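## Task

Take the yellow sponge off the desk and set it on top of the low shelf beneath the REPAIRS sign, without shifting that shelf. Every low shelf must be standing upright at the end, and the robot must not fall or finish tilted.

## Robot and tools

ROBOT. A wheeled cart with a head camera and two arms, left_arm and right_arm, each ending in a two-jaw hand with a wrist camera (cameras: head_camera, left_wrist_camera, right_wrist_camera, or "all"). The cart spans x = -0.35 to 0.07 m and is 0.53 m wide (0.46 m above the 0.13 m wheels, front at x = 0.01). Each arm swivels about a vertical pan axis at x = -0.060, y = +0.155 (left) or -0.155 m (right); the shoulder sits 0.89 m up. Links: upper arm 0.116, forearm 0.135, hand 0.162 m. A fixed-jaw tip reaches about 0.44 m out from its pan axis and no lower than 0.54 m above the floor. The base only drives forward/backward and turns; it cannot slide sideways.

FRAMES. Base frame: metres, origin on the floor between the drive wheels, x forward, y left, z up. left_hand and right_hand in results are fixed-jaw tip positions in this frame (a held object sits toward the swinging jaw); they may be off by a few cm. base_odometry is in the frame the base had at scene start, heading in rad (left positive, -3.142 to 3.142); it counts wheel rotation only, so slips and contact-induced turns are not seen.

move. Arguments: base, joints, speeds, cameras, blocking. base is a single velocity command, not a pose: {"x_m_s", "turn_rad_s", "for_s"}. x_m_s is forward speed in m/s (negative = reverse), magnitude 0.005 to 0.291 or 0; turn_rad_s is leftward turn rate in rad/s (negative = right), 0.02 to 1.175 or 0; for_s is 0.1 to 7.5 s. Omitted velocities are 0. Travel is roughly speed times duration, less when ramping (0.5 m/s2, 2 rad/s2) or for tiny commands under about 5 mm / 0.02 rad; if |x|/0.291 + |turn|/1.175 exceeds 1 both are scaled down. Check odometry after driving.
joints is one flat object for both arms and the head, keyed by joint name, each value an absolute target angle in radians (not an offset). Ranges (done-tolerance): head_pan_rad -3.2..3.2 (0 forward, + left); head_tilt_rad -0.76..1.45 (0 level, + down); per arm (prefix left_arm_ or right_arm_): shoulder_pan_rad -2.006..2.149 (±0.02), shoulder_lift_rad -1.836..1.772 (±0.1), elbow_flex_rad -1.773..1.58 (±0.07), wrist_flex_rad -1.799..1.772 (±0.03), wrist_roll_rad -2.816..2.978 (±0.02), gripper_rad -0.03..1.944 (±0.03). Head tolerance ±0.02.
speeds: same keys (no grippers), top speed in rad/s for this action only, 0.08 to 4.71; defaults head 1.5, shoulder_pan 1.4, lift/elbow 2, wrist_flex 1.6, wrist_roll 1.3. Any one motion ends after 14 s (time_out).
cameras lists which images to return; blocking true (default) waits for all motion to settle, false returns in about 0.5 s while motion continues. A later move replaces targets of joints it names; a move without base stops a running base velocity. Unknown keys make a call invalid; out-of-range values are refused, and a refusal or an unrequested stop cancels the rest of that reply's move/wait/finished_scene calls.

JOINT GEOMETRY. shoulder_pan 0 points left_arm left and right_arm right; positive is clockwise from above; forward is +1.571 (left) and -1.571 (right). With lift, elbow and wrist_flex at 0 the upper arm is up (0.24 rad outward) and forearm and fingers are level; positive bends down, and the three readings summed give how far the fingers dip below level. Pointing straight down (1.571) requires the forearm no more than 0.20 rad above level. wrist_roll -1.522: jaws close across the arm's vertical plane, fixed jaw on the left looking outward; 1.619: fixed jaw on the right; 0.049: jaws close within the plane. Over furniture with level fingers keep the fixed jaw on the left, since the hand body bulges about 0.08 m on the far side. Gripper: tips meet near 0, about 0.075 m apart at 1, 0.106 m at 1.944; each jaw has a small fixed offset.

STOWING. Scenes start folded, jaws shut, robot 0.65 m wide. Stowed pose: shoulder_pan -1.75 (left) / 1.75 (right), shoulder_lift 0.05, elbow_flex 1.35, wrist_flex -1.55, wrist_roll -1.52. Stow in two steps: wrists first, then the other three; unstow in the reverse order. Turning in place needs a 0.44 m clear radius; turning or reversing close to furniture can snag and tip the robot.

RESULTS. move reports "done" or the worst status. base "done" only means the command was sent its full time (a note shows sent time). "off_target": a joint rested away from target (load, obstruction, or tripped motor). "joint command not followed": a self-collision check blocked an arm's targets (gripper still acts). time_out, stopped and on_its_own lines show motions you did not command. Motor temperatures are listed per arm in joint order plus gripper; MOTOR HOT appears at 55 °C and motors shut off at 70 °C (JOINT FAULT / HAND FAULT, limit_stop_at_motor_heat).

OTHER TOOLS. wait {seconds 0..10, cameras} lets time pass and returns state. stop {cameras} brakes all running motions. zoom_image {camera, region [x0,y0,x1,y1] pixels, max 504x504} magnifies the latest image of a camera. finished_scene {scene} ends the current scene, given its number; call nothing after it in the same reply when it ends scene 1.

CAUTIONS. Loaded or extended joints sag downward; compensate upward. A joint stuck over about 0.3 rad from target (some jaws 0.09) for about 2 s trips and weakens; reset by sending a target 0.2 rad back from the reading. Commanding a gripper below contact squeezes; a firm grip reads off_target. Use -0.03 for thin items. One hand lifts about 0.4 kg at full reach. Keep the arms from striking or pressing each other. Avoid hard pushes or pulls on furniture (a pull in front tips the robot most easily), avoid speeds near 3 rad/s while holding, and never drop objects from height or slam into things. Time spent thinking passes in the simulation while moves keep running. Loose objects may occasionally be nudged by the world.

Each tool is called after "Emit:" by a JSON object that holds its "fn" and its "kwargs", one argument or row to a line.

## Session

Emit:
{"fn": "move", "kwargs": {
  "joints": {"head_pan_rad": 0, "head_tilt_rad": 0.35}
}}

Emit:
{"fn": "move", "kwargs": {
  "joints": {"head_pan_rad": -0.9},
  "cameras": ["head_camera"]
}}

Emit:
{"fn": "move", "kwargs": {
  "joints": {"head_pan_rad": 0.9},
  "cameras": ["head_camera"]
}}

Emit:
{"fn": "move", "kwargs": {
  "joints": {"head_pan_rad": 1.8},
  "cameras": ["head_camera"]
}}

Emit:
{"fn": "move", "kwargs": {
  "joints": {"head_pan_rad": -1.8},
  "cameras": ["head_camera"]
}}

Emit:
{"fn": "move", "kwargs": {
  "joints": {"head_pan_rad": -2.8},
  "cameras": ["head_camera"]
}}

Scene clock: 1.03 s.
Motor temperatures (°C): left_arm=[32 33 33 32 34 29] | right_arm=[30 28 27 27 31 27]
move: done
base_odometry: x=+0.000 y=+0.000 heading=+0.000
base_status: not commanded
joint_positions: head_pan_rad=+0.000 head_tilt_rad=+0.342 left_arm_shoulder_pan_rad=+0.000 left_arm_shoulder_lift_rad=-1.704 left_arm_elbow_flex_rad=+1.478 left_arm_wrist_flex_rad=+0.984 left_arm_wrist_roll_rad=-0.001 left_arm_gripper_rad=+0.000 right_arm_shoulder_pan_rad=+0.001 right_arm_shoulder_lift_rad=-1.670 right_arm_elbow_flex_rad=+1.496 right_arm_wrist_flex_rad=+1.032 right_arm_wrist_roll_rad=+0.000 right_arm_gripper_rad=+0.000
joint_status: all done
left_hand: x=-0.0600 y=+0.3116 z=+0.8261 quat_wxyz=(+0.395, -0.918, +0.023, +0.010) (m; base frame)
right_hand: x=-0.0602 y=-0.3015 z=+0.8125 quat_wxyz=(+0.008, +0.023, +0.937, -0.348) (m; base frame)
pictures: none

Scene clock: 2.43 s.
move: done
base_odometry: x=+0.000 y=+0.000 heading=+0.000
base_status: not commanded
joint_positions: head_pan_rad=-0.891 head_tilt_rad=+0.342 left_arm_shoulder_pan_rad=+0.000 left_arm_shoulder_lift_rad=-1.704 left_arm_elbow_flex_rad=+1.478 left_arm_wrist_flex_rad=+0.984 left_arm_wrist_roll_rad=-0.001 left_arm_gripper_rad=+0.000 right_arm_shoulder_pan_rad=+0.001 right_arm_shoulder_lift_rad=-1.670 right_arm_elbow_flex_rad=+1.496 right_arm_wrist_flex_rad=+1.032 right_arm_wrist_roll_rad=+0.000 right_arm_gripper_rad=+0.000
joint_status: all done
left_hand: x=-0.0600 y=+0.3116 z=+0.8261 quat_wxyz=(+0.395, -0.918, +0.023, +0.010) (m; base frame)
right_hand: x=-0.0602 y=-0.3015 z=+0.8125 quat_wxyz=(+0.008, +0.023, +0.937, -0.348) (m; base frame)
pictures: head_camera
Images, in order (width x height): head_camera 644x476.

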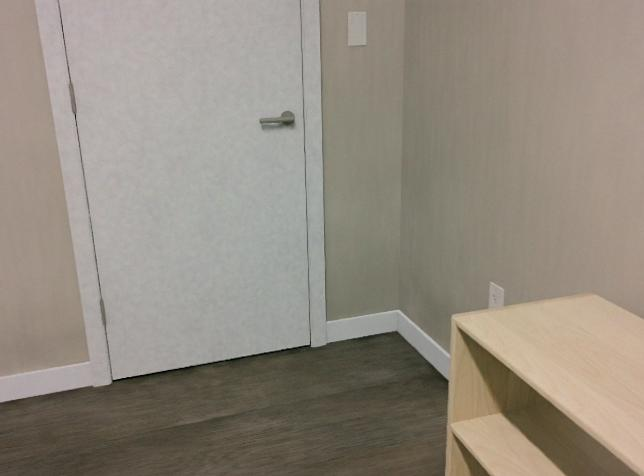

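Scene clock: 4.43 s.
move: done
base_odometry: x=+0.000 y=+0.000 heading=+0.000
base_status: not commanded
joint_positions: head_pan_rad=+0.890 head_tilt_rad=+0.342 left_arm_shoulder_pan_rad=+0.000 left_arm_shoulder_lift_rad=-1.704 left_arm_elbow_flex_rad=+1.478 left_arm_wrist_flex_rad=+0.984 left_arm_wrist_roll_rad=-0.001 left_arm_gripper_rad=+0.000 right_arm_shoulder_pan_rad=+0.001 right_arm_shoulder_lift_rad=-1.670 right_arm_elbow_flex_rad=+1.496 right_arm_wrist_flex_rad=+1.032 right_arm_wrist_roll_rad=+0.000 right_arm_gripper_rad=+0.000
joint_status: all done
left_hand: x=-0.0600 y=+0.3116 z=+0.8261 quat_wxyz=(+0.395, -0.918, +0.023, +0.010) (m; base frame)
right_hand: x=-0.0602 y=-0.3015 z=+0.8125 quat_wxyz=(+0.008, +0.023, +0.937, -0.348) (m; base frame)
pictures: head_camera
Images, in order (width x height): head_camera 644x476.

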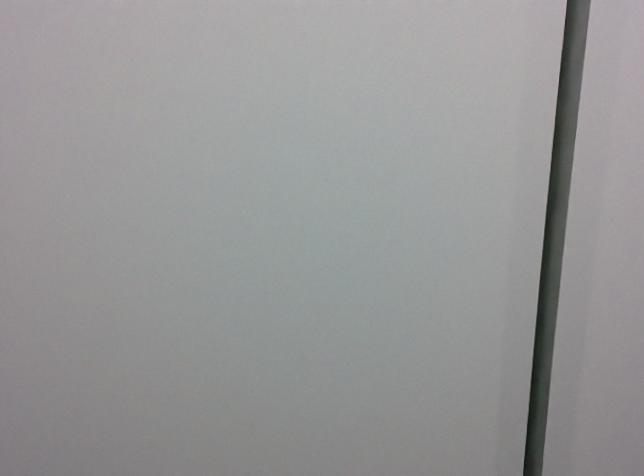

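Scene clock: 5.83 s.
move: done
base_odometry: x=+0.000 y=+0.000 heading=+0.000
base_status: not commanded
joint_positions: head_pan_rad=+1.789 head_tilt_rad=+0.342 left_arm_shoulder_pan_rad=+0.000 left_arm_shoulder_lift_rad=-1.704 left_arm_elbow_flex_rad=+1.478 left_arm_wrist_flex_rad=+0.984 left_arm_wrist_roll_rad=-0.001 left_arm_gripper_rad=+0.000 right_arm_shoulder_pan_rad=+0.001 right_arm_shoulder_lift_rad=-1.670 right_arm_elbow_flex_rad=+1.496 right_arm_wrist_flex_rad=+1.032 right_arm_wrist_roll_rad=+0.000 right_arm_gripper_rad=+0.000
joint_status: all done
left_hand: x=-0.0600 y=+0.3116 z=+0.8261 quat_wxyz=(+0.395, -0.918, +0.023, +0.010) (m; base frame)
right_hand: x=-0.0602 y=-0.3015 z=+0.8125 quat_wxyz=(+0.008, +0.023, +0.937, -0.348) (m; base frame)
pictures: head_camera
Images, in order (width x height): head_camera 644x476.

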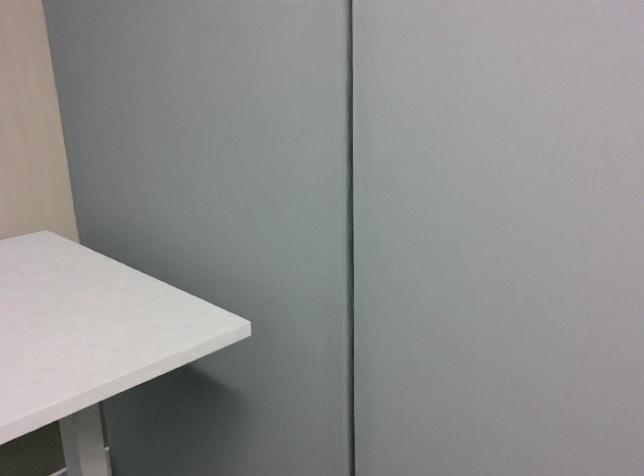

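Scene clock: 9.03 s.
move: done
base_odometry: x=+0.000 y=+0.000 heading=+0.000
base_status: not commanded
joint_positions: head_pan_rad=-1.790 head_tilt_rad=+0.342 left_arm_shoulder_pan_rad=+0.000 left_arm_shoulder_lift_rad=-1.704 left_arm_elbow_flex_rad=+1.478 left_arm_wrist_flex_rad=+0.984 left_arm_wrist_roll_rad=-0.001 left_arm_gripper_rad=+0.000 right_arm_shoulder_pan_rad=+0.001 right_arm_shoulder_lift_rad=-1.670 right_arm_elbow_flex_rad=+1.496 right_arm_wrist_flex_rad=+1.032 right_arm_wrist_roll_rad=+0.000 right_arm_gripper_rad=+0.000
joint_status: all done
left_hand: x=-0.0600 y=+0.3116 z=+0.8261 quat_wxyz=(+0.395, -0.918, +0.023, +0.010) (m; base frame)
right_hand: x=-0.0602 y=-0.3015 z=+0.8125 quat_wxyz=(+0.008, +0.023, +0.937, -0.348) (m; base frame)
pictures: head_camera
Images, in order (width x height): head_camera 644x476.

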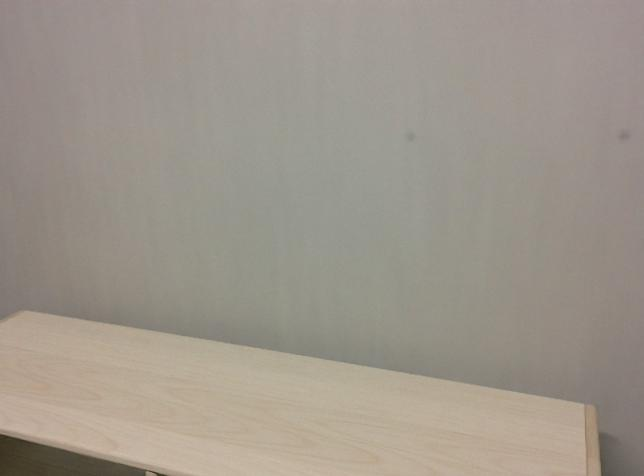

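Scene clock: 10.50 s.
move: done
base_odometry: x=+0.000 y=+0.000 heading=+0.000
base_status: not commanded
joint_positions: head_pan_rad=-2.790 head_tilt_rad=+0.342 left_arm_shoulder_pan_rad=+0.000 left_arm_shoulder_lift_rad=-1.704 left_arm_elbow_flex_rad=+1.478 left_arm_wrist_flex_rad=+0.984 left_arm_wrist_roll_rad=-0.001 left_arm_gripper_rad=+0.000 right_arm_shoulder_pan_rad=+0.001 right_arm_shoulder_lift_rad=-1.670 right_arm_elbow_flex_rad=+1.496 right_arm_wrist_flex_rad=+1.032 right_arm_wrist_roll_rad=+0.000 right_arm_gripper_rad=+0.000
joint_status: all done
left_hand: x=-0.0600 y=+0.3116 z=+0.8261 quat_wxyz=(+0.395, -0.918, +0.023, +0.010) (m; base frame)
right_hand: x=-0.0602 y=-0.3015 z=+0.8125 quat_wxyz=(+0.008, +0.023, +0.937, -0.348) (m; base frame)
pictures: head_camera
Images, in order (width x height): head_camera 644x476.

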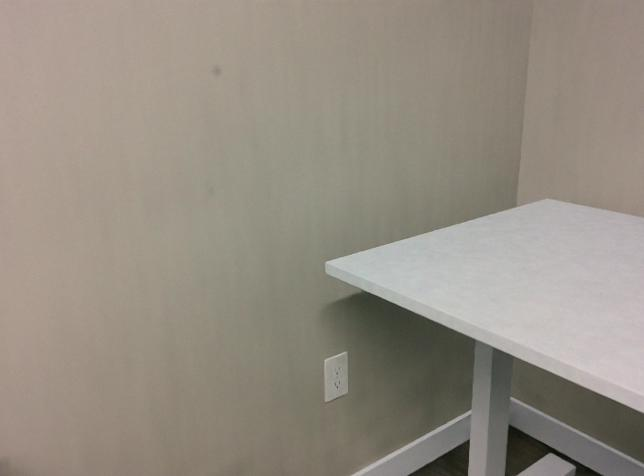

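Emit:
{"fn": "move", "kwargs": {
  "joints": {"head_pan_rad": 3.15, "head_tilt_rad": 0.35},
  "cameras": ["head_camera"]
}}

Emit:
{"fn": "move", "kwargs": {
  "joints": {"head_pan_rad": 2.4},
  "cameras": ["head_camera"]
}}

Emit:
{"fn": "move", "kwargs": {
  "joints": {"head_pan_rad": 0, "head_tilt_rad": 0.1},
  "cameras": ["head_camera"]
}}

Emit:
{"fn": "move", "kwargs": {
  "joints": {"head_pan_rad": -1.6, "head_tilt_rad": -0.3},
  "cameras": ["head_camera"]
}}

Scene clock: 23.13 s.
move: done
base_odometry: x=+0.000 y=+0.000 heading=+0.000
base_status: not commanded
joint_positions: head_pan_rad=+3.140 head_tilt_rad=+0.342 left_arm_shoulder_pan_rad=+0.000 left_arm_shoulder_lift_rad=-1.704 left_arm_elbow_flex_rad=+1.478 left_arm_wrist_flex_rad=+0.984 left_arm_wrist_roll_rad=-0.001 left_arm_gripper_rad=+0.000 right_arm_shoulder_pan_rad=+0.001 right_arm_shoulder_lift_rad=-1.670 right_arm_elbow_flex_rad=+1.496 right_arm_wrist_flex_rad=+1.032 right_arm_wrist_roll_rad=+0.000 right_arm_gripper_rad=+0.000
joint_status: all done
left_hand: x=-0.0600 y=+0.3116 z=+0.8261 quat_wxyz=(+0.395, -0.918, +0.023, +0.010) (m; base frame)
right_hand: x=-0.0602 y=-0.3015 z=+0.8125 quat_wxyz=(+0.008, +0.023, +0.937, -0.348) (m; base frame)
pictures: head_camera
Images, in order (width x height): head_camera 644x476.

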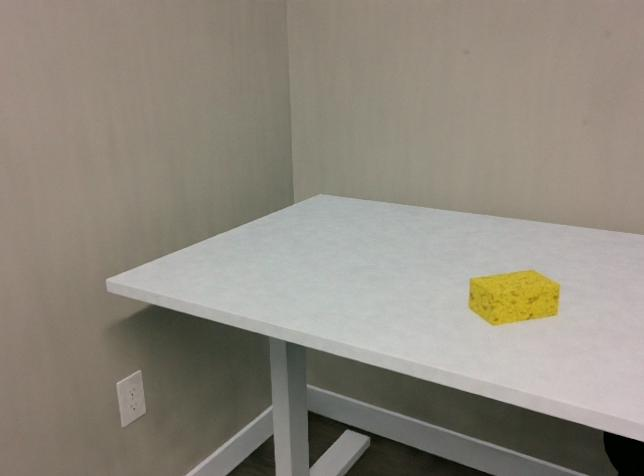

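Scene clock: 24.43 s.
move: done
base_odometry: x=+0.000 y=+0.000 heading=+0.000
base_status: not commanded
joint_positions: head_pan_rad=+2.410 head_tilt_rad=+0.342 left_arm_shoulder_pan_rad=+0.000 left_arm_shoulder_lift_rad=-1.704 left_arm_elbow_flex_rad=+1.478 left_arm_wrist_flex_rad=+0.984 left_arm_wrist_roll_rad=-0.001 left_arm_gripper_rad=+0.000 right_arm_shoulder_pan_rad=+0.001 right_arm_shoulder_lift_rad=-1.670 right_arm_elbow_flex_rad=+1.496 right_arm_wrist_flex_rad=+1.032 right_arm_wrist_roll_rad=+0.000 right_arm_gripper_rad=+0.000
joint_status: all done
left_hand: x=-0.0600 y=+0.3116 z=+0.8261 quat_wxyz=(+0.395, -0.918, +0.023, +0.010) (m; base frame)
right_hand: x=-0.0602 y=-0.3015 z=+0.8125 quat_wxyz=(+0.008, +0.023, +0.937, -0.348) (m; base frame)
pictures: head_camera
Images, in order (width x height): head_camera 644x476.

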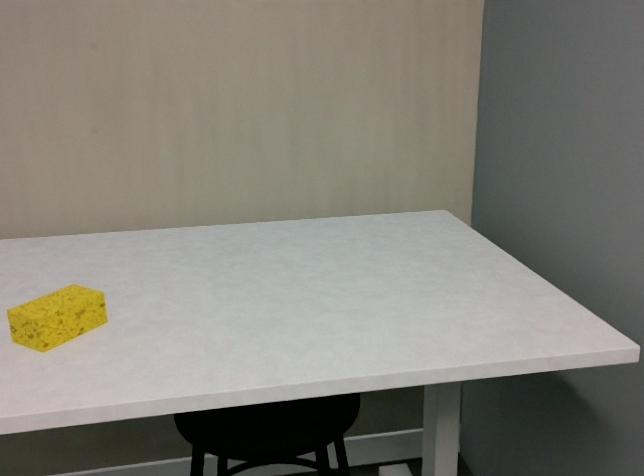

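Scene clock: 26.83 s.
move: done
base_odometry: x=+0.000 y=+0.000 heading=+0.000
base_status: not commanded
joint_positions: head_pan_rad=+0.009 head_tilt_rad=+0.111 left_arm_shoulder_pan_rad=+0.000 left_arm_shoulder_lift_rad=-1.704 left_arm_elbow_flex_rad=+1.478 left_arm_wrist_flex_rad=+0.984 left_arm_wrist_roll_rad=-0.001 left_arm_gripper_rad=+0.000 right_arm_shoulder_pan_rad=+0.001 right_arm_shoulder_lift_rad=-1.670 right_arm_elbow_flex_rad=+1.496 right_arm_wrist_flex_rad=+1.032 right_arm_wrist_roll_rad=+0.000 right_arm_gripper_rad=+0.000
joint_status: all done
left_hand: x=-0.0600 y=+0.3116 z=+0.8261 quat_wxyz=(+0.395, -0.918, +0.023, +0.010) (m; base frame)
right_hand: x=-0.0602 y=-0.3015 z=+0.8125 quat_wxyz=(+0.008, +0.023, +0.937, -0.348) (m; base frame)
pictures: head_camera
Images, in order (width x height): head_camera 644x476.

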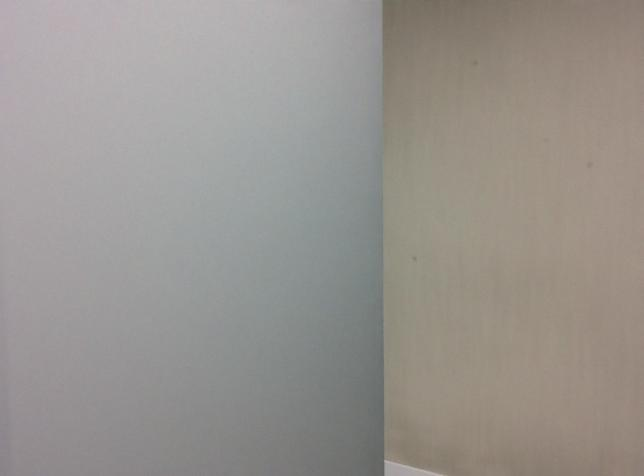

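Scene clock: 28.70 s.
move: done
base_odometry: x=+0.000 y=+0.000 heading=+0.000
base_status: not commanded
joint_positions: head_pan_rad=-1.591 head_tilt_rad=-0.290 left_arm_shoulder_pan_rad=+0.000 left_arm_shoulder_lift_rad=-1.704 left_arm_elbow_flex_rad=+1.478 left_arm_wrist_flex_rad=+0.984 left_arm_wrist_roll_rad=-0.001 left_arm_gripper_rad=+0.000 right_arm_shoulder_pan_rad=+0.001 right_arm_shoulder_lift_rad=-1.670 right_arm_elbow_flex_rad=+1.496 right_arm_wrist_flex_rad=+1.032 right_arm_wrist_roll_rad=+0.000 right_arm_gripper_rad=+0.000
joint_status: all done
left_hand: x=-0.0600 y=+0.3116 z=+0.8261 quat_wxyz=(+0.395, -0.918, +0.023, +0.010) (m; base frame)
right_hand: x=-0.0602 y=-0.3015 z=+0.8125 quat_wxyz=(+0.008, +0.023, +0.937, -0.348) (m; base frame)
pictures: head_camera
Images, in order (width x height): head_camera 644x476.

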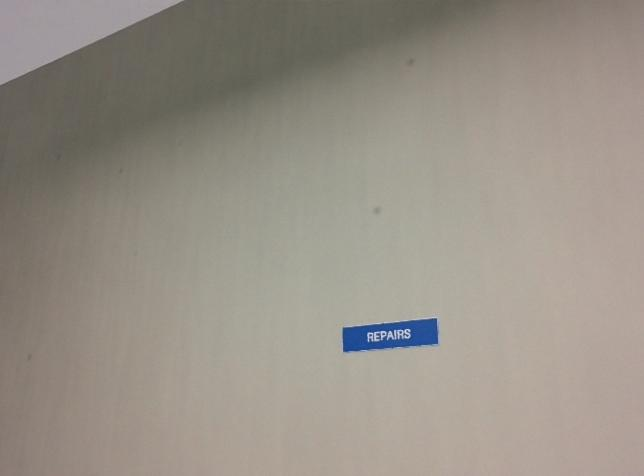

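Emit:
{"fn": "move", "kwargs": {
  "joints": {"right_arm_shoulder_pan_rad": -1.571, "left_arm_shoulder_pan_rad": 1.571, "head_pan_rad": 0, "head_tilt_rad": 0.45}
}}

Emit:
{"fn": "move", "kwargs": {
  "joints": {"right_arm_shoulder_lift_rad": -1.0, "right_arm_elbow_flex_rad": 0.8, "right_arm_wrist_flex_rad": 0.8, "right_arm_wrist_roll_rad": -1.522, "right_arm_gripper_rad": 1.5, "left_arm_shoulder_lift_rad": -1.0, "left_arm_elbow_flex_rad": 0.8, "left_arm_wrist_flex_rad": 0.8, "left_arm_wrist_roll_rad": -1.522, "left_arm_gripper_rad": 1.5},
  "base": {"turn_rad_s": 0.8, "for_s": 3.85},
  "cameras": ["head_camera"]
}}

Emit:
{"fn": "move", "kwargs": {
  "joints": {"head_pan_rad": 0.9},
  "cameras": ["head_camera"]
}}

Emit:
{"fn": "move", "kwargs": {
  "joints": {"head_pan_rad": -0.3},
  "base": {"x_m_s": 0.2, "for_s": 1.5},
  "cameras": ["head_camera"]
}}

Emit:
{"fn": "move", "kwargs": {
  "joints": {"head_pan_rad": 0.9},
  "cameras": ["head_camera"]
}}

Scene clock: 108.43 s.
move: done
base_odometry: x=+0.000 y=+0.000 heading=+0.000
base_status: not commanded
joint_positions: head_pan_rad=-0.011 head_tilt_rad=+0.442 left_arm_shoulder_pan_rad=+1.568 left_arm_shoulder_lift_rad=-1.704 left_arm_elbow_flex_rad=+1.478 left_arm_wrist_flex_rad=+0.984 left_arm_wrist_roll_rad=-0.001 left_arm_gripper_rad=+0.000 right_arm_shoulder_pan_rad=-1.568 right_arm_shoulder_lift_rad=-1.670 right_arm_elbow_flex_rad=+1.496 right_arm_wrist_flex_rad=+1.032 right_arm_wrist_roll_rad=+0.000 right_arm_gripper_rad=+0.000
joint_status: all done
left_hand: x=+0.0966 y=+0.1554 z=+0.8261 quat_wxyz=(+0.287, -0.634, +0.664, -0.272) (m; base frame)
right_hand: x=+0.0865 y=-0.1554 z=+0.8125 quat_wxyz=(+0.252, -0.646, +0.679, -0.241) (m; base frame)
pictures: none

Scene clock: 113.17 s.
move: done
base_odometry: x=-0.001 y=+0.000 heading=+3.093
base_status: done (sent for 3.87 of 3.87 s)
joint_positions: head_pan_rad=-0.011 head_tilt_rad=+0.442 left_arm_shoulder_pan_rad=+1.566 left_arm_shoulder_lift_rad=-1.007 left_arm_elbow_flex_rad=+0.838 left_arm_wrist_flex_rad=+0.813 left_arm_wrist_roll_rad=-1.518 left_arm_gripper_rad=+1.493 right_arm_shoulder_pan_rad=-1.571 right_arm_shoulder_lift_rad=-1.005 right_arm_elbow_flex_rad=+0.846 right_arm_wrist_flex_rad=+0.813 right_arm_wrist_roll_rad=-1.514 right_arm_gripper_rad=+1.491
joint_status: all done
left_hand: x=+0.1504 y=+0.1637 z=+0.9090 quat_wxyz=(+0.447, -0.004, +0.895, +0.000) (m; base frame)
right_hand: x=+0.1500 y=-0.1472 z=+0.9068 quat_wxyz=(+0.443, -0.004, +0.897, -0.002) (m; base frame)
pictures: head_camera
Images, in order (width x height): head_camera 644x476.

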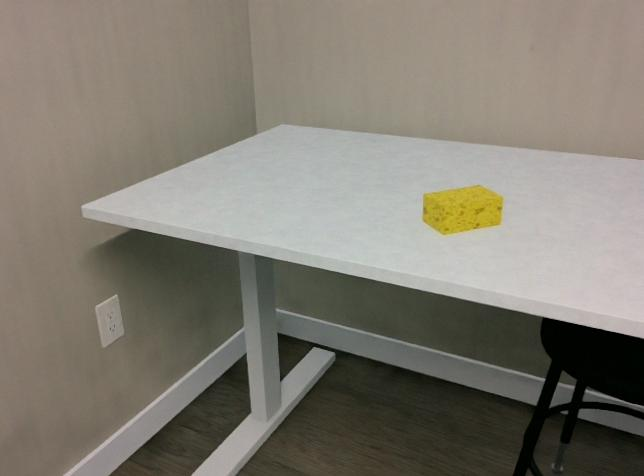

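Scene clock: 114.57 s.
move: done
base_odometry: x=-0.001 y=+0.000 heading=+3.093
base_status: not commanded
joint_positions: head_pan_rad=+0.890 head_tilt_rad=+0.442 left_arm_shoulder_pan_rad=+1.566 left_arm_shoulder_lift_rad=-1.007 left_arm_elbow_flex_rad=+0.838 left_arm_wrist_flex_rad=+0.813 left_arm_wrist_roll_rad=-1.518 left_arm_gripper_rad=+1.493 right_arm_shoulder_pan_rad=-1.571 right_arm_shoulder_lift_rad=-1.005 right_arm_elbow_flex_rad=+0.846 right_arm_wrist_flex_rad=+0.813 right_arm_wrist_roll_rad=-1.514 right_arm_gripper_rad=+1.491
joint_status: all done
left_hand: x=+0.1504 y=+0.1637 z=+0.9090 quat_wxyz=(+0.447, -0.004, +0.895, +0.000) (m; base frame)
right_hand: x=+0.1500 y=-0.1472 z=+0.9068 quat_wxyz=(+0.443, -0.004, +0.897, -0.002) (m; base frame)
pictures: head_camera
Images, in order (width x height): head_camera 644x476.

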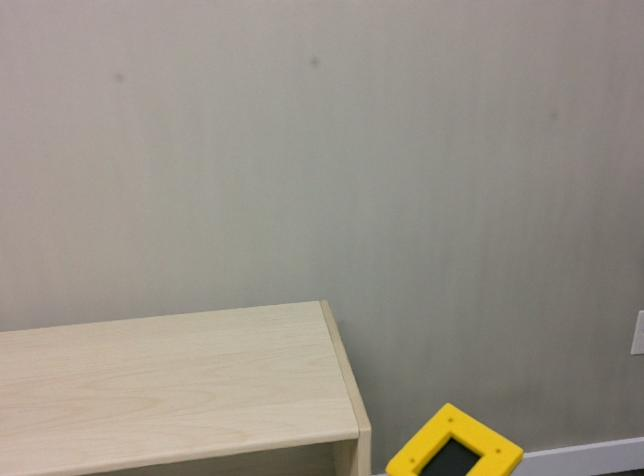

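Scene clock: 116.93 s.
move: done
base_odometry: x=-0.301 y=+0.014 heading=+3.095
base_status: done (sent for 1.5 of 1.5 s)
joint_positions: head_pan_rad=-0.291 head_tilt_rad=+0.442 left_arm_shoulder_pan_rad=+1.566 left_arm_shoulder_lift_rad=-1.006 left_arm_elbow_flex_rad=+0.838 left_arm_wrist_flex_rad=+0.813 left_arm_wrist_roll_rad=-1.518 left_arm_gripper_rad=+1.493 right_arm_shoulder_pan_rad=-1.571 right_arm_shoulder_lift_rad=-1.004 right_arm_elbow_flex_rad=+0.844 right_arm_wrist_flex_rad=+0.813 right_arm_wrist_roll_rad=-1.514 right_arm_gripper_rad=+1.491
joint_status: all done
left_hand: x=+0.1505 y=+0.1637 z=+0.9087 quat_wxyz=(+0.446, -0.004, +0.895, +0.000) (m; base frame)
right_hand: x=+0.1501 y=-0.1472 z=+0.9069 quat_wxyz=(+0.443, -0.004, +0.897, -0.002) (m; base frame)
pictures: head_camera
Images, in order (width x height): head_camera 644x476.

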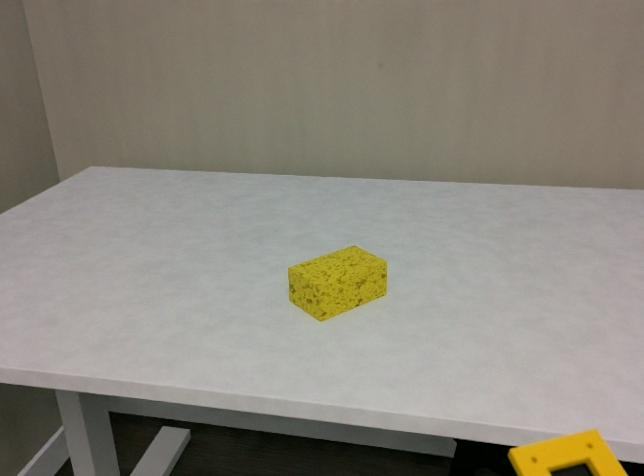

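Scene clock: 118.53 s.
move: done
base_odometry: x=-0.301 y=+0.014 heading=+3.095
base_status: not commanded
joint_positions: head_pan_rad=+0.890 head_tilt_rad=+0.442 left_arm_shoulder_pan_rad=+1.566 left_arm_shoulder_lift_rad=-1.006 left_arm_elbow_flex_rad=+0.838 left_arm_wrist_flex_rad=+0.813 left_arm_wrist_roll_rad=-1.518 left_arm_gripper_rad=+1.493 right_arm_shoulder_pan_rad=-1.571 right_arm_shoulder_lift_rad=-1.004 right_arm_elbow_flex_rad=+0.844 right_arm_wrist_flex_rad=+0.813 right_arm_wrist_roll_rad=-1.514 right_arm_gripper_rad=+1.491
joint_status: all done
left_hand: x=+0.1505 y=+0.1637 z=+0.9087 quat_wxyz=(+0.446, -0.004, +0.895, +0.000) (m; base frame)
right_hand: x=+0.1501 y=-0.1472 z=+0.9069 quat_wxyz=(+0.443, -0.004, +0.897, -0.002) (m; base frame)
pictures: head_camera
Images, in order (width x height): head_camera 644x476.

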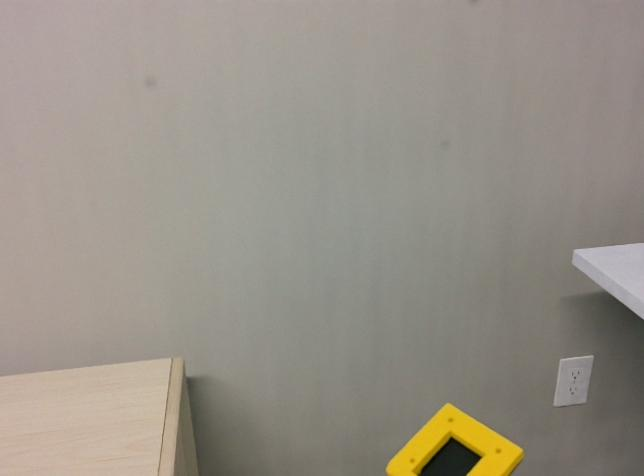

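Emit:
{"fn": "move", "kwargs": {
  "base": {"x_m_s": 0.2, "for_s": 0.58}
}}

Emit:
{"fn": "move", "kwargs": {
  "base": {"turn_rad_s": -0.5, "for_s": 0.9},
  "joints": {"head_pan_rad": 0, "head_tilt_rad": 0.7},
  "cameras": ["head_camera"]
}}

Scene clock: 174.23 s.
move: done
base_odometry: x=-0.414 y=+0.019 heading=+3.094
base_status: done (sent for 0.57 of 0.57 s)
joint_positions: head_pan_rad=+0.890 head_tilt_rad=+0.442 left_arm_shoulder_pan_rad=+1.566 left_arm_shoulder_lift_rad=-1.006 left_arm_elbow_flex_rad=+0.838 left_arm_wrist_flex_rad=+0.813 left_arm_wrist_roll_rad=-1.518 left_arm_gripper_rad=+1.493 right_arm_shoulder_pan_rad=-1.571 right_arm_shoulder_lift_rad=-1.004 right_arm_elbow_flex_rad=+0.844 right_arm_wrist_flex_rad=+0.813 right_arm_wrist_roll_rad=-1.514 right_arm_gripper_rad=+1.491
joint_status: not commanded
left_hand: x=+0.1505 y=+0.1637 z=+0.9087 quat_wxyz=(+0.446, -0.004, +0.895, +0.000) (m; base frame)
right_hand: x=+0.1501 y=-0.1472 z=+0.9069 quat_wxyz=(+0.443, -0.004, +0.897, -0.002) (m; base frame)
pictures: none

Scene clock: 175.77 s.
move: done
base_odometry: x=-0.414 y=+0.019 heading=+2.643
base_status: done (sent for 0.9 of 0.9 s)
joint_positions: head_pan_rad=+0.009 head_tilt_rad=+0.693 left_arm_shoulder_pan_rad=+1.569 left_arm_shoulder_lift_rad=-1.006 left_arm_elbow_flex_rad=+0.838 left_arm_wrist_flex_rad=+0.813 left_arm_wrist_roll_rad=-1.518 left_arm_gripper_rad=+1.493 right_arm_shoulder_pan_rad=-1.567 right_arm_shoulder_lift_rad=-1.004 right_arm_elbow_flex_rad=+0.844 right_arm_wrist_flex_rad=+0.813 right_arm_wrist_roll_rad=-1.514 right_arm_gripper_rad=+1.491
joint_status: all done
left_hand: x=+0.1505 y=+0.1630 z=+0.9087 quat_wxyz=(+0.446, -0.003, +0.895, -0.001) (m; base frame)
right_hand: x=+0.1502 y=-0.1481 z=+0.9069 quat_wxyz=(+0.443, -0.002, +0.897, -0.003) (m; base frame)
pictures: head_camera
Images, in order (width x height): head_camera 644x476.

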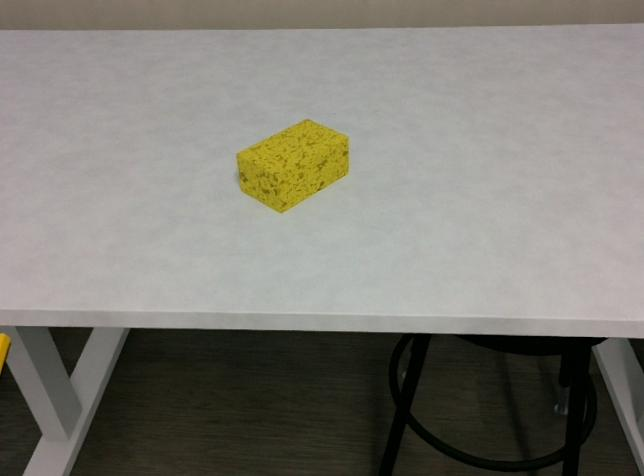

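Emit:
{"fn": "move", "kwargs": {
  "base": {"x_m_s": 0.2, "for_s": 1.65},
  "joints": {"left_arm_gripper_rad": 1.85, "left_arm_wrist_roll_rad": -1.77, "head_tilt_rad": 0.95, "left_arm_shoulder_pan_rad": 1.79}
}}

Emit:
{"fn": "move", "kwargs": {
  "joints": {"left_arm_shoulder_lift_rad": 0.5, "left_arm_elbow_flex_rad": -0.7, "left_arm_wrist_flex_rad": 0.9},
  "cameras": ["head_camera", "left_wrist_camera"]
}}

Scene clock: 216.70 s.
move: done
base_odometry: x=-0.707 y=+0.179 heading=+2.642
base_status: done (sent for 1.67 of 1.67 s)
joint_positions: head_pan_rad=+0.009 head_tilt_rad=+0.944 left_arm_shoulder_pan_rad=+1.783 left_arm_shoulder_lift_rad=-1.006 left_arm_elbow_flex_rad=+0.838 left_arm_wrist_flex_rad=+0.813 left_arm_wrist_roll_rad=-1.766 left_arm_gripper_rad=+1.842 right_arm_shoulder_pan_rad=-1.565 right_arm_shoulder_lift_rad=-1.004 right_arm_elbow_flex_rad=+0.844 right_arm_wrist_flex_rad=+0.813 right_arm_wrist_roll_rad=-1.514 right_arm_gripper_rad=+1.491
joint_status: all done
left_hand: x=+0.1485 y=+0.1179 z=+0.9103 quat_wxyz=(+0.446, +0.202, +0.872, +0.007) (m; base frame)
right_hand: x=+0.1502 y=-0.1485 z=+0.9069 quat_wxyz=(+0.443, -0.001, +0.897, -0.003) (m; base frame)
pictures: none

Scene clock: 218.43 s.
move: done
base_odometry: x=-0.707 y=+0.179 heading=+2.642
base_status: not commanded
joint_positions: head_pan_rad=+0.009 head_tilt_rad=+0.944 left_arm_shoulder_pan_rad=+1.783 left_arm_shoulder_lift_rad=+0.511 left_arm_elbow_flex_rad=-0.665 left_arm_wrist_flex_rad=+0.898 left_arm_wrist_roll_rad=-1.766 left_arm_gripper_rad=+1.842 right_arm_shoulder_pan_rad=-1.565 right_arm_shoulder_lift_rad=-1.004 right_arm_elbow_flex_rad=+0.844 right_arm_wrist_flex_rad=+0.813 right_arm_wrist_roll_rad=-1.514 right_arm_gripper_rad=+1.491
joint_status: all done
left_hand: x=+0.2952 y=+0.0863 z=+0.8968 quat_wxyz=(+0.402, +0.207, +0.892, +0.007) (m; base frame)
right_hand: x=+0.1502 y=-0.1485 z=+0.9069 quat_wxyz=(+0.443, -0.001, +0.897, -0.003) (m; base frame)
pictures: head_camera, left_wrist_camera
Images, in order (width x height): head_camera 644x476, left_wrist_camera 644x476.

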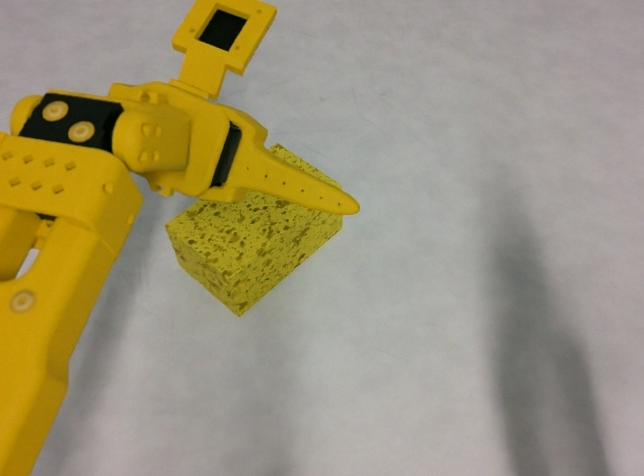

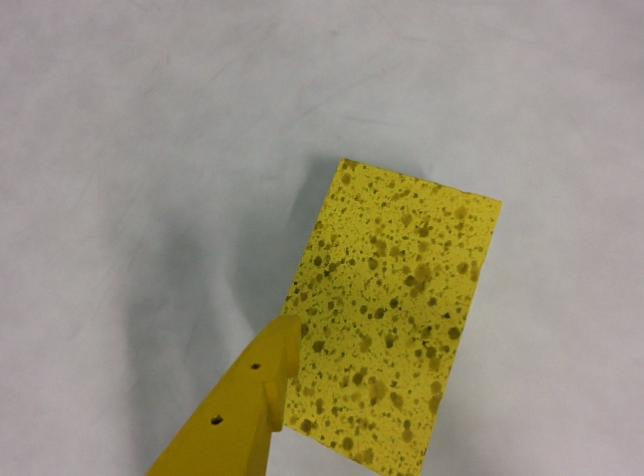

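Emit:
{"fn": "move", "kwargs": {
  "joints": {"left_arm_shoulder_pan_rad": 1.73}
}}

Emit:
{"fn": "move", "kwargs": {
  "joints": {"left_arm_shoulder_lift_rad": 0.83, "left_arm_elbow_flex_rad": -0.73, "left_arm_wrist_flex_rad": 0.58},
  "speeds": {"left_arm_shoulder_lift_rad": 0.5, "left_arm_elbow_flex_rad": 0.5, "left_arm_wrist_flex_rad": 0.5},
  "cameras": ["head_camera", "left_wrist_camera"]
}}

Scene clock: 230.90 s.
move: done
base_odometry: x=-0.707 y=+0.179 heading=+2.642
base_status: not commanded
joint_positions: head_pan_rad=+0.009 head_tilt_rad=+0.944 left_arm_shoulder_pan_rad=+1.734 left_arm_shoulder_lift_rad=+0.511 left_arm_elbow_flex_rad=-0.665 left_arm_wrist_flex_rad=+0.898 left_arm_wrist_roll_rad=-1.776 left_arm_gripper_rad=+1.842 right_arm_shoulder_pan_rad=-1.565 right_arm_shoulder_lift_rad=-1.004 right_arm_elbow_flex_rad=+0.844 right_arm_wrist_flex_rad=+0.813 right_arm_wrist_roll_rad=-1.514 right_arm_gripper_rad=+1.491
joint_status: all done
left_hand: x=+0.2982 y=+0.1038 z=+0.8969 quat_wxyz=(+0.401, +0.189, +0.896, +0.018) (m; base frame)
right_hand: x=+0.1502 y=-0.1485 z=+0.9069 quat_wxyz=(+0.443, -0.001, +0.897, -0.003) (m; base frame)
pictures: none

Scene clock: 232.13 s.
move: done
base_odometry: x=-0.707 y=+0.179 heading=+2.642
base_status: not commanded
joint_positions: head_pan_rad=+0.009 head_tilt_rad=+0.944 left_arm_shoulder_pan_rad=+1.734 left_arm_shoulder_lift_rad=+0.846 left_arm_elbow_flex_rad=-0.693 left_arm_wrist_flex_rad=+0.593 left_arm_wrist_roll_rad=-1.776 left_arm_gripper_rad=+1.842 right_arm_shoulder_pan_rad=-1.565 right_arm_shoulder_lift_rad=-1.004 right_arm_elbow_flex_rad=+0.844 right_arm_wrist_flex_rad=+0.813 right_arm_wrist_roll_rad=-1.514 right_arm_gripper_rad=+1.491
joint_status: all done
left_hand: x=+0.3226 y=+0.0998 z=+0.8247 quat_wxyz=(+0.401, +0.189, +0.896, +0.018) (m; base frame)
right_hand: x=+0.1502 y=-0.1485 z=+0.9069 quat_wxyz=(+0.443, -0.001, +0.897, -0.003) (m; base frame)
pictures: head_camera, left_wrist_camera
Images, in order (width x height): head_camera 644x476, left_wrist_camera 644x476.

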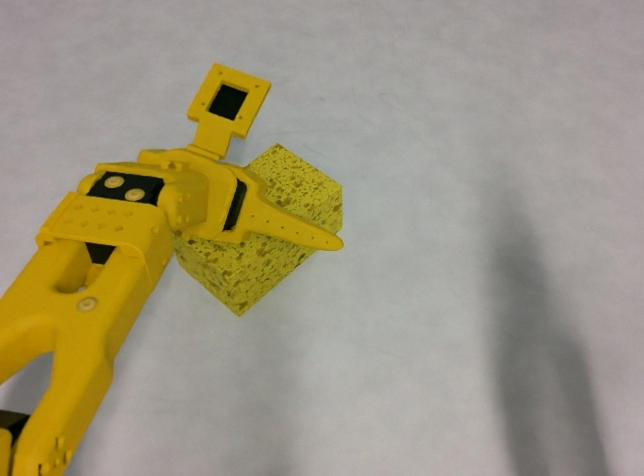

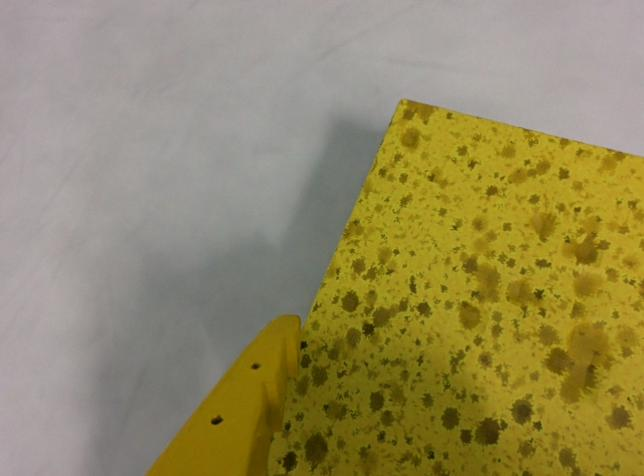

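Emit:
{"fn": "move", "kwargs": {
  "joints": {"left_arm_shoulder_pan_rad": 1.70}
}}

Emit:
{"fn": "move", "kwargs": {
  "joints": {"left_arm_shoulder_lift_rad": 0.875},
  "speeds": {"left_arm_shoulder_lift_rad": 0.3},
  "cameras": ["head_camera", "left_wrist_camera"]
}}

Scene clock: 252.77 s.
move: done
base_odometry: x=-0.707 y=+0.179 heading=+2.642
base_status: not commanded
joint_positions: head_pan_rad=+0.009 head_tilt_rad=+0.944 left_arm_shoulder_pan_rad=+1.701 left_arm_shoulder_lift_rad=+0.846 left_arm_elbow_flex_rad=-0.693 left_arm_wrist_flex_rad=+0.593 left_arm_wrist_roll_rad=-1.776 left_arm_gripper_rad=+1.842 right_arm_shoulder_pan_rad=-1.565 right_arm_shoulder_lift_rad=-1.004 right_arm_elbow_flex_rad=+0.844 right_arm_wrist_flex_rad=+0.813 right_arm_wrist_roll_rad=-1.514 right_arm_gripper_rad=+1.491
joint_status: all done
left_hand: x=+0.3242 y=+0.1122 z=+0.8247 quat_wxyz=(+0.400, +0.175, +0.899, +0.025) (m; base frame)
right_hand: x=+0.1502 y=-0.1485 z=+0.9069 quat_wxyz=(+0.443, -0.001, +0.897, -0.003) (m; base frame)
pictures: none

Scene clock: 253.37 s.
move: done
base_odometry: x=-0.707 y=+0.179 heading=+2.642
base_status: not commanded
joint_positions: head_pan_rad=+0.009 head_tilt_rad=+0.944 left_arm_shoulder_pan_rad=+1.701 left_arm_shoulder_lift_rad=+0.890 left_arm_elbow_flex_rad=-0.694 left_arm_wrist_flex_rad=+0.591 left_arm_wrist_roll_rad=-1.776 left_arm_gripper_rad=+1.842 right_arm_shoulder_pan_rad=-1.565 right_arm_shoulder_lift_rad=-1.004 right_arm_elbow_flex_rad=+0.844 right_arm_wrist_flex_rad=+0.813 right_arm_wrist_roll_rad=-1.514 right_arm_gripper_rad=+1.491
joint_status: all done
left_hand: x=+0.3211 y=+0.1126 z=+0.8095 quat_wxyz=(+0.381, +0.176, +0.907, +0.023) (m; base frame)
right_hand: x=+0.1502 y=-0.1485 z=+0.9069 quat_wxyz=(+0.443, -0.001, +0.897, -0.003) (m; base frame)
pictures: head_camera, left_wrist_camera
Images, in order (width x height): head_camera 644x476, left_wrist_camera 644x476.

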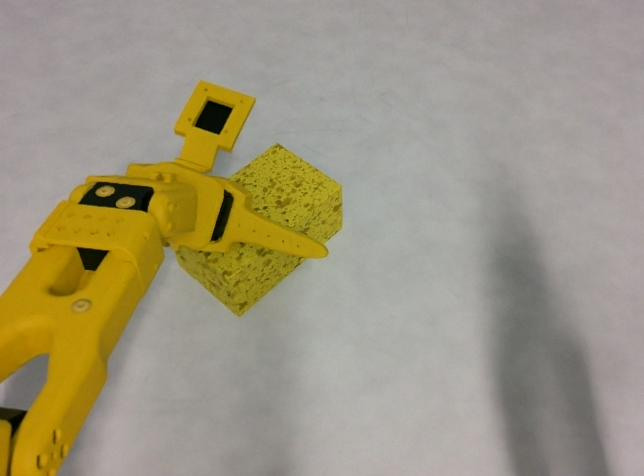

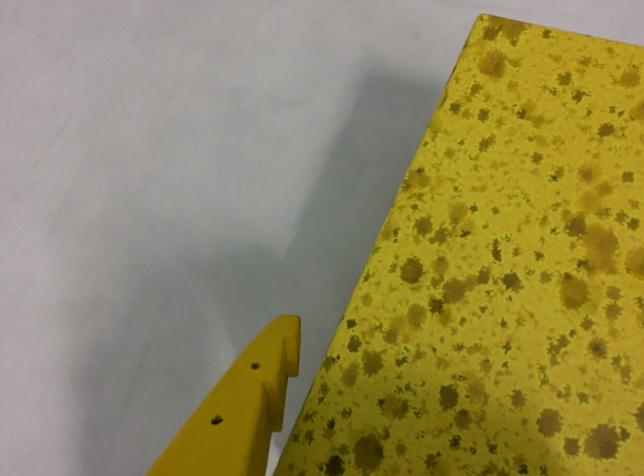

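Emit:
{"fn": "move", "kwargs": {
  "joints": {"left_arm_gripper_rad": 0.6},
  "cameras": ["head_camera", "left_wrist_camera"]
}}

Scene clock: 258.20 s.
move: off_target
base_odometry: x=-0.707 y=+0.179 heading=+2.642
base_status: not commanded
joint_positions: head_pan_rad=+0.009 head_tilt_rad=+0.944 left_arm_shoulder_pan_rad=+1.707 left_arm_shoulder_lift_rad=+0.890 left_arm_elbow_flex_rad=-0.702 left_arm_wrist_flex_rad=+0.589 left_arm_wrist_roll_rad=-1.766 left_arm_gripper_rad=+0.943 right_arm_shoulder_pan_rad=-1.565 right_arm_shoulder_lift_rad=-1.004 right_arm_elbow_flex_rad=+0.844 right_arm_wrist_flex_rad=+0.813 right_arm_wrist_roll_rad=-1.514 right_arm_gripper_rad=+1.491
joint_status: left_arm_gripper_rad off_target (ended at +0.943, target +0.600)
left_hand: x=+0.3220 y=+0.1101 z=+0.8115 quat_wxyz=(+0.386, +0.175, +0.906, +0.021) (m; base frame)
right_hand: x=+0.1502 y=-0.1485 z=+0.9069 quat_wxyz=(+0.443, -0.001, +0.897, -0.003) (m; base frame)
pictures: head_camera, left_wrist_camera
Images, in order (width x height): head_camera 644x476, left_wrist_camera 644x476.

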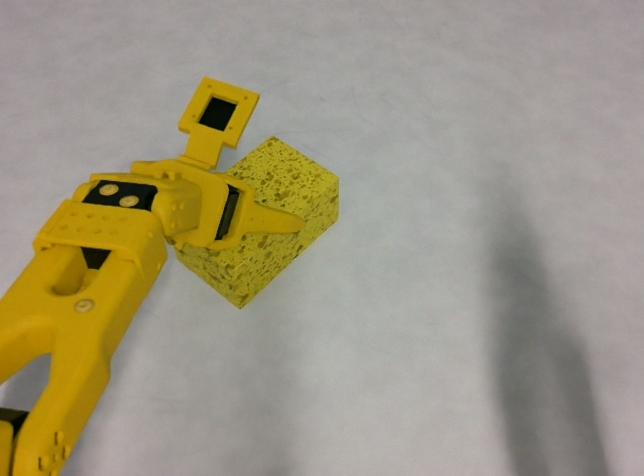

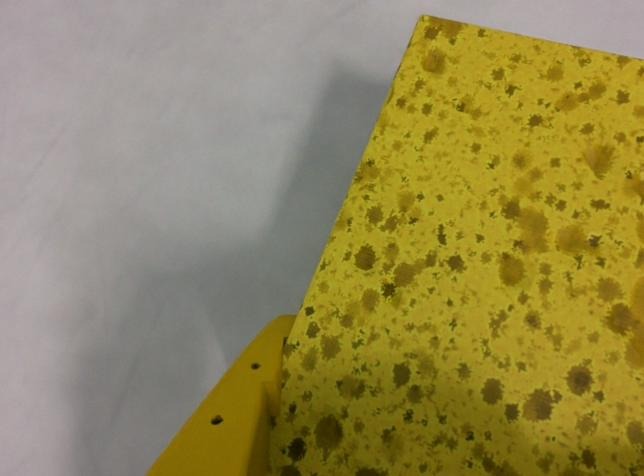

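Emit:
{"fn": "move", "kwargs": {
  "joints": {"left_arm_gripper_rad": 0.78, "left_arm_shoulder_lift_rad": 0.5, "left_arm_wrist_flex_rad": 0.99},
  "speeds": {"left_arm_shoulder_lift_rad": 0.6, "left_arm_wrist_flex_rad": 0.6},
  "cameras": ["head_camera"]
}}

Emit:
{"fn": "move", "kwargs": {
  "base": {"x_m_s": -0.2, "for_s": 3.0}
}}

Emit:
{"fn": "move", "kwargs": {
  "base": {"turn_rad_s": 0.6, "for_s": 2.52},
  "joints": {"left_arm_shoulder_lift_rad": -0.4, "left_arm_elbow_flex_rad": 0.5, "left_arm_wrist_flex_rad": 0.69, "head_tilt_rad": 0.6, "left_arm_shoulder_pan_rad": 1.571},
  "speeds": {"left_arm_shoulder_lift_rad": 0.6, "left_arm_elbow_flex_rad": 0.8, "left_arm_wrist_flex_rad": 0.2},
  "cameras": ["head_camera"]
}}

Scene clock: 291.30 s.
move: off_target
base_odometry: x=-0.707 y=+0.179 heading=+2.642
base_status: not commanded
joint_positions: head_pan_rad=+0.009 head_tilt_rad=+0.944 left_arm_shoulder_pan_rad=+1.706 left_arm_shoulder_lift_rad=+0.571 left_arm_elbow_flex_rad=-0.704 left_arm_wrist_flex_rad=+0.988 left_arm_wrist_roll_rad=-1.776 left_arm_gripper_rad=+0.966 right_arm_shoulder_pan_rad=-1.565 right_arm_shoulder_lift_rad=-1.004 right_arm_elbow_flex_rad=+0.844 right_arm_wrist_flex_rad=+0.813 right_arm_wrist_roll_rad=-1.514 right_arm_gripper_rad=+1.491
joint_status: left_arm_gripper_rad off_target (ended at +0.966, target +0.780); the others done
left_hand: x=+0.2922 y=+0.1147 z=+0.8764 quat_wxyz=(+0.349, +0.181, +0.919, +0.021) (m; base frame)
right_hand: x=+0.1502 y=-0.1485 z=+0.9069 quat_wxyz=(+0.443, -0.001, +0.897, -0.003) (m; base frame)
pictures: head_camera
Images, in order (width x height): head_camera 644x476.

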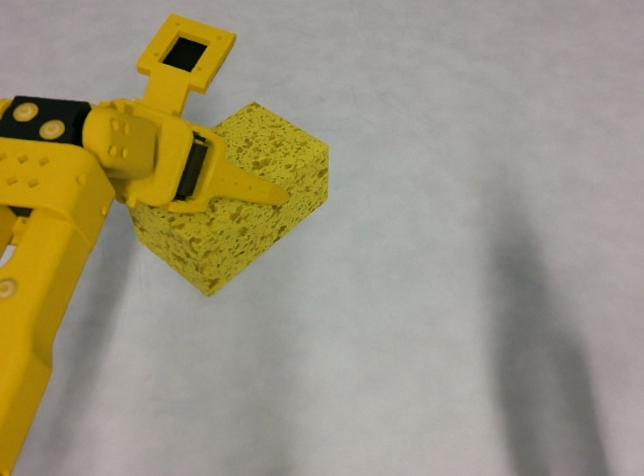

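Scene clock: 295.17 s.
move: done
base_odometry: x=-0.179 y=-0.108 heading=+2.646
base_status: done (sent for 3 of 3 s)
joint_positions: head_pan_rad=+0.009 head_tilt_rad=+0.944 left_arm_shoulder_pan_rad=+1.706 left_arm_shoulder_lift_rad=+0.571 left_arm_elbow_flex_rad=-0.704 left_arm_wrist_flex_rad=+0.988 left_arm_wrist_roll_rad=-1.776 left_arm_gripper_rad=+0.966 right_arm_shoulder_pan_rad=-1.565 right_arm_shoulder_lift_rad=-1.004 right_arm_elbow_flex_rad=+0.844 right_arm_wrist_flex_rad=+0.813 right_arm_wrist_roll_rad=-1.514 right_arm_gripper_rad=+1.491
joint_status: not commanded
left_hand: x=+0.2922 y=+0.1147 z=+0.8764 quat_wxyz=(+0.349, +0.181, +0.919, +0.021) (m; base frame)
right_hand: x=+0.1502 y=-0.1485 z=+0.9069 quat_wxyz=(+0.443, -0.001, +0.897, -0.003) (m; base frame)
pictures: none

Scene clock: 298.33 s.
move: done
base_odometry: x=-0.179 y=-0.108 heading=-2.120
base_status: done (sent for 2.53 of 2.53 s)
joint_positions: head_pan_rad=+0.009 head_tilt_rad=+0.613 left_arm_shoulder_pan_rad=+1.571 left_arm_shoulder_lift_rad=-0.357 left_arm_elbow_flex_rad=+0.505 left_arm_wrist_flex_rad=+0.703 left_arm_wrist_roll_rad=-1.776 left_arm_gripper_rad=+0.966 right_arm_shoulder_pan_rad=-1.571 right_arm_shoulder_lift_rad=-1.004 right_arm_elbow_flex_rad=+0.844 right_arm_wrist_flex_rad=+0.813 right_arm_wrist_roll_rad=-1.514 right_arm_gripper_rad=+1.491
joint_status: all done
left_hand: x=+0.1986 y=+0.1625 z=+0.8749 quat_wxyz=(+0.349, +0.118, +0.928, +0.044) (m; base frame)
right_hand: x=+0.1501 y=-0.1472 z=+0.9069 quat_wxyz=(+0.443, -0.004, +0.897, -0.002) (m; base frame)
pictures: head_camera
Images, in order (width x height): head_camera 644x476.

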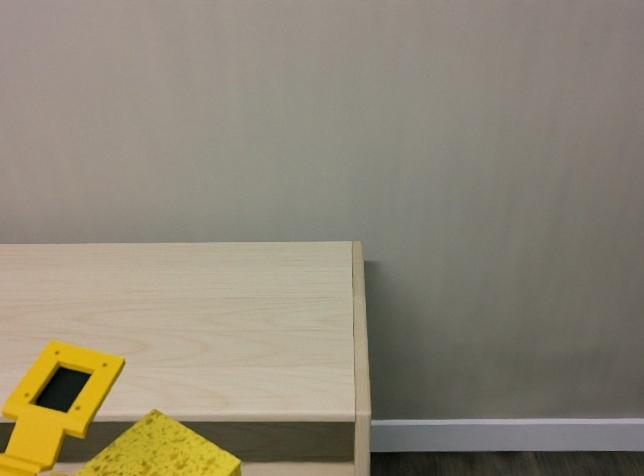

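Emit:
{"fn": "move", "kwargs": {
  "base": {"x_m_s": 0.2, "for_s": 1.75},
  "joints": {"head_tilt_rad": 0.9},
  "cameras": ["head_camera"]
}}

Scene clock: 307.00 s.
move: done
base_odometry: x=-0.363 y=-0.410 heading=-2.119
base_status: done (sent for 1.77 of 1.77 s)
joint_positions: head_pan_rad=+0.009 head_tilt_rad=+0.894 left_arm_shoulder_pan_rad=+1.571 left_arm_shoulder_lift_rad=-0.358 left_arm_elbow_flex_rad=+0.505 left_arm_wrist_flex_rad=+0.703 left_arm_wrist_roll_rad=-1.776 left_arm_gripper_rad=+0.966 right_arm_shoulder_pan_rad=-1.571 right_arm_shoulder_lift_rad=-1.004 right_arm_elbow_flex_rad=+0.844 right_arm_wrist_flex_rad=+0.813 right_arm_wrist_roll_rad=-1.514 right_arm_gripper_rad=+1.491
joint_status: all done
left_hand: x=+0.1986 y=+0.1625 z=+0.8752 quat_wxyz=(+0.350, +0.118, +0.928, +0.045) (m; base frame)
right_hand: x=+0.1501 y=-0.1472 z=+0.9069 quat_wxyz=(+0.443, -0.004, +0.897, -0.002) (m; base frame)
pictures: head_camera
Images, in order (width x height): head_camera 644x476.

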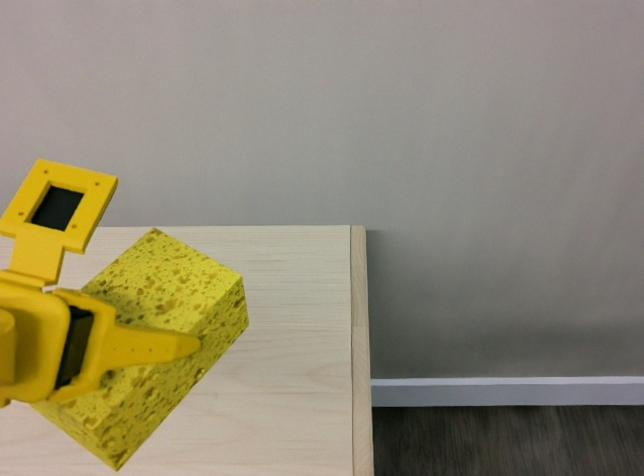

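Emit:
{"fn": "move", "kwargs": {
  "joints": {"left_arm_shoulder_lift_rad": 0.85, "left_arm_elbow_flex_rad": -0.3, "left_arm_wrist_flex_rad": 0.19},
  "speeds": {"left_arm_shoulder_lift_rad": 0.8, "left_arm_elbow_flex_rad": 0.6, "left_arm_wrist_flex_rad": 0.4}
}}

Emit:
{"fn": "move", "kwargs": {
  "joints": {"left_arm_shoulder_lift_rad": 1.3, "left_arm_elbow_flex_rad": -0.39, "left_arm_wrist_flex_rad": -0.17},
  "speeds": {"left_arm_shoulder_lift_rad": 0.5, "left_arm_elbow_flex_rad": 0.5, "left_arm_wrist_flex_rad": 0.4},
  "cameras": ["head_camera", "left_wrist_camera"]
}}

Scene clock: 319.07 s.
move: done
base_odometry: x=-0.363 y=-0.410 heading=-2.119
base_status: not commanded
joint_positions: head_pan_rad=+0.009 head_tilt_rad=+0.894 left_arm_shoulder_pan_rad=+1.571 left_arm_shoulder_lift_rad=+0.867 left_arm_elbow_flex_rad=-0.265 left_arm_wrist_flex_rad=+0.204 left_arm_wrist_roll_rad=-1.776 left_arm_gripper_rad=+0.966 right_arm_shoulder_pan_rad=-1.571 right_arm_shoulder_lift_rad=-1.004 right_arm_elbow_flex_rad=+0.844 right_arm_wrist_flex_rad=+0.813 right_arm_wrist_roll_rad=-1.514 right_arm_gripper_rad=+1.491
joint_status: all done
left_hand: x=+0.3008 y=+0.1625 z=+0.7586 quat_wxyz=(+0.370, +0.117, +0.920, +0.047) (m; base frame)
right_hand: x=+0.1501 y=-0.1472 z=+0.9069 quat_wxyz=(+0.443, -0.004, +0.897, -0.002) (m; base frame)
pictures: none

Scene clock: 320.53 s.
move: done
base_odometry: x=-0.363 y=-0.410 heading=-2.119
base_status: not commanded
joint_positions: head_pan_rad=+0.009 head_tilt_rad=+0.894 left_arm_shoulder_pan_rad=+1.571 left_arm_shoulder_lift_rad=+1.317 left_arm_elbow_flex_rad=-0.360 left_arm_wrist_flex_rad=-0.156 left_arm_wrist_roll_rad=-1.776 left_arm_gripper_rad=+0.966 right_arm_shoulder_pan_rad=-1.571 right_arm_shoulder_lift_rad=-1.004 right_arm_elbow_flex_rad=+0.844 right_arm_wrist_flex_rad=+0.813 right_arm_wrist_roll_rad=-1.514 right_arm_gripper_rad=+1.491
joint_status: all done
left_hand: x=+0.2814 y=+0.1625 z=+0.6739 quat_wxyz=(+0.373, +0.117, +0.919, +0.047) (m; base frame)
right_hand: x=+0.1501 y=-0.1472 z=+0.9069 quat_wxyz=(+0.443, -0.004, +0.897, -0.002) (m; base frame)
pictures: head_camera, left_wrist_camera
Images, in order (width x height): head_camera 644x476, left_wrist_camera 644x476.

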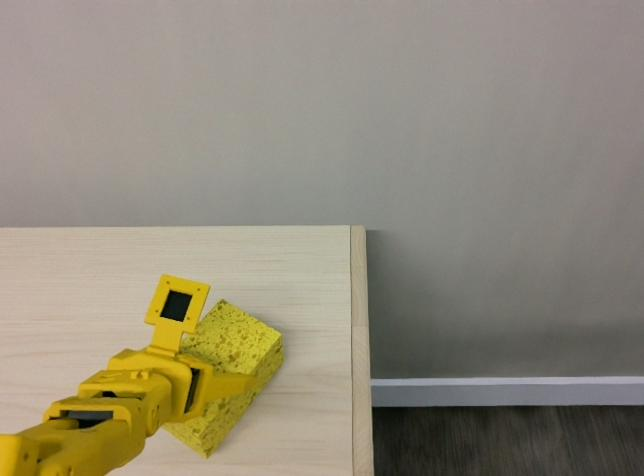

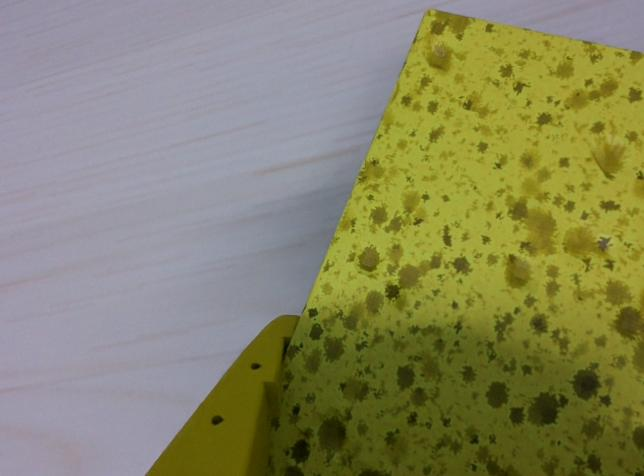

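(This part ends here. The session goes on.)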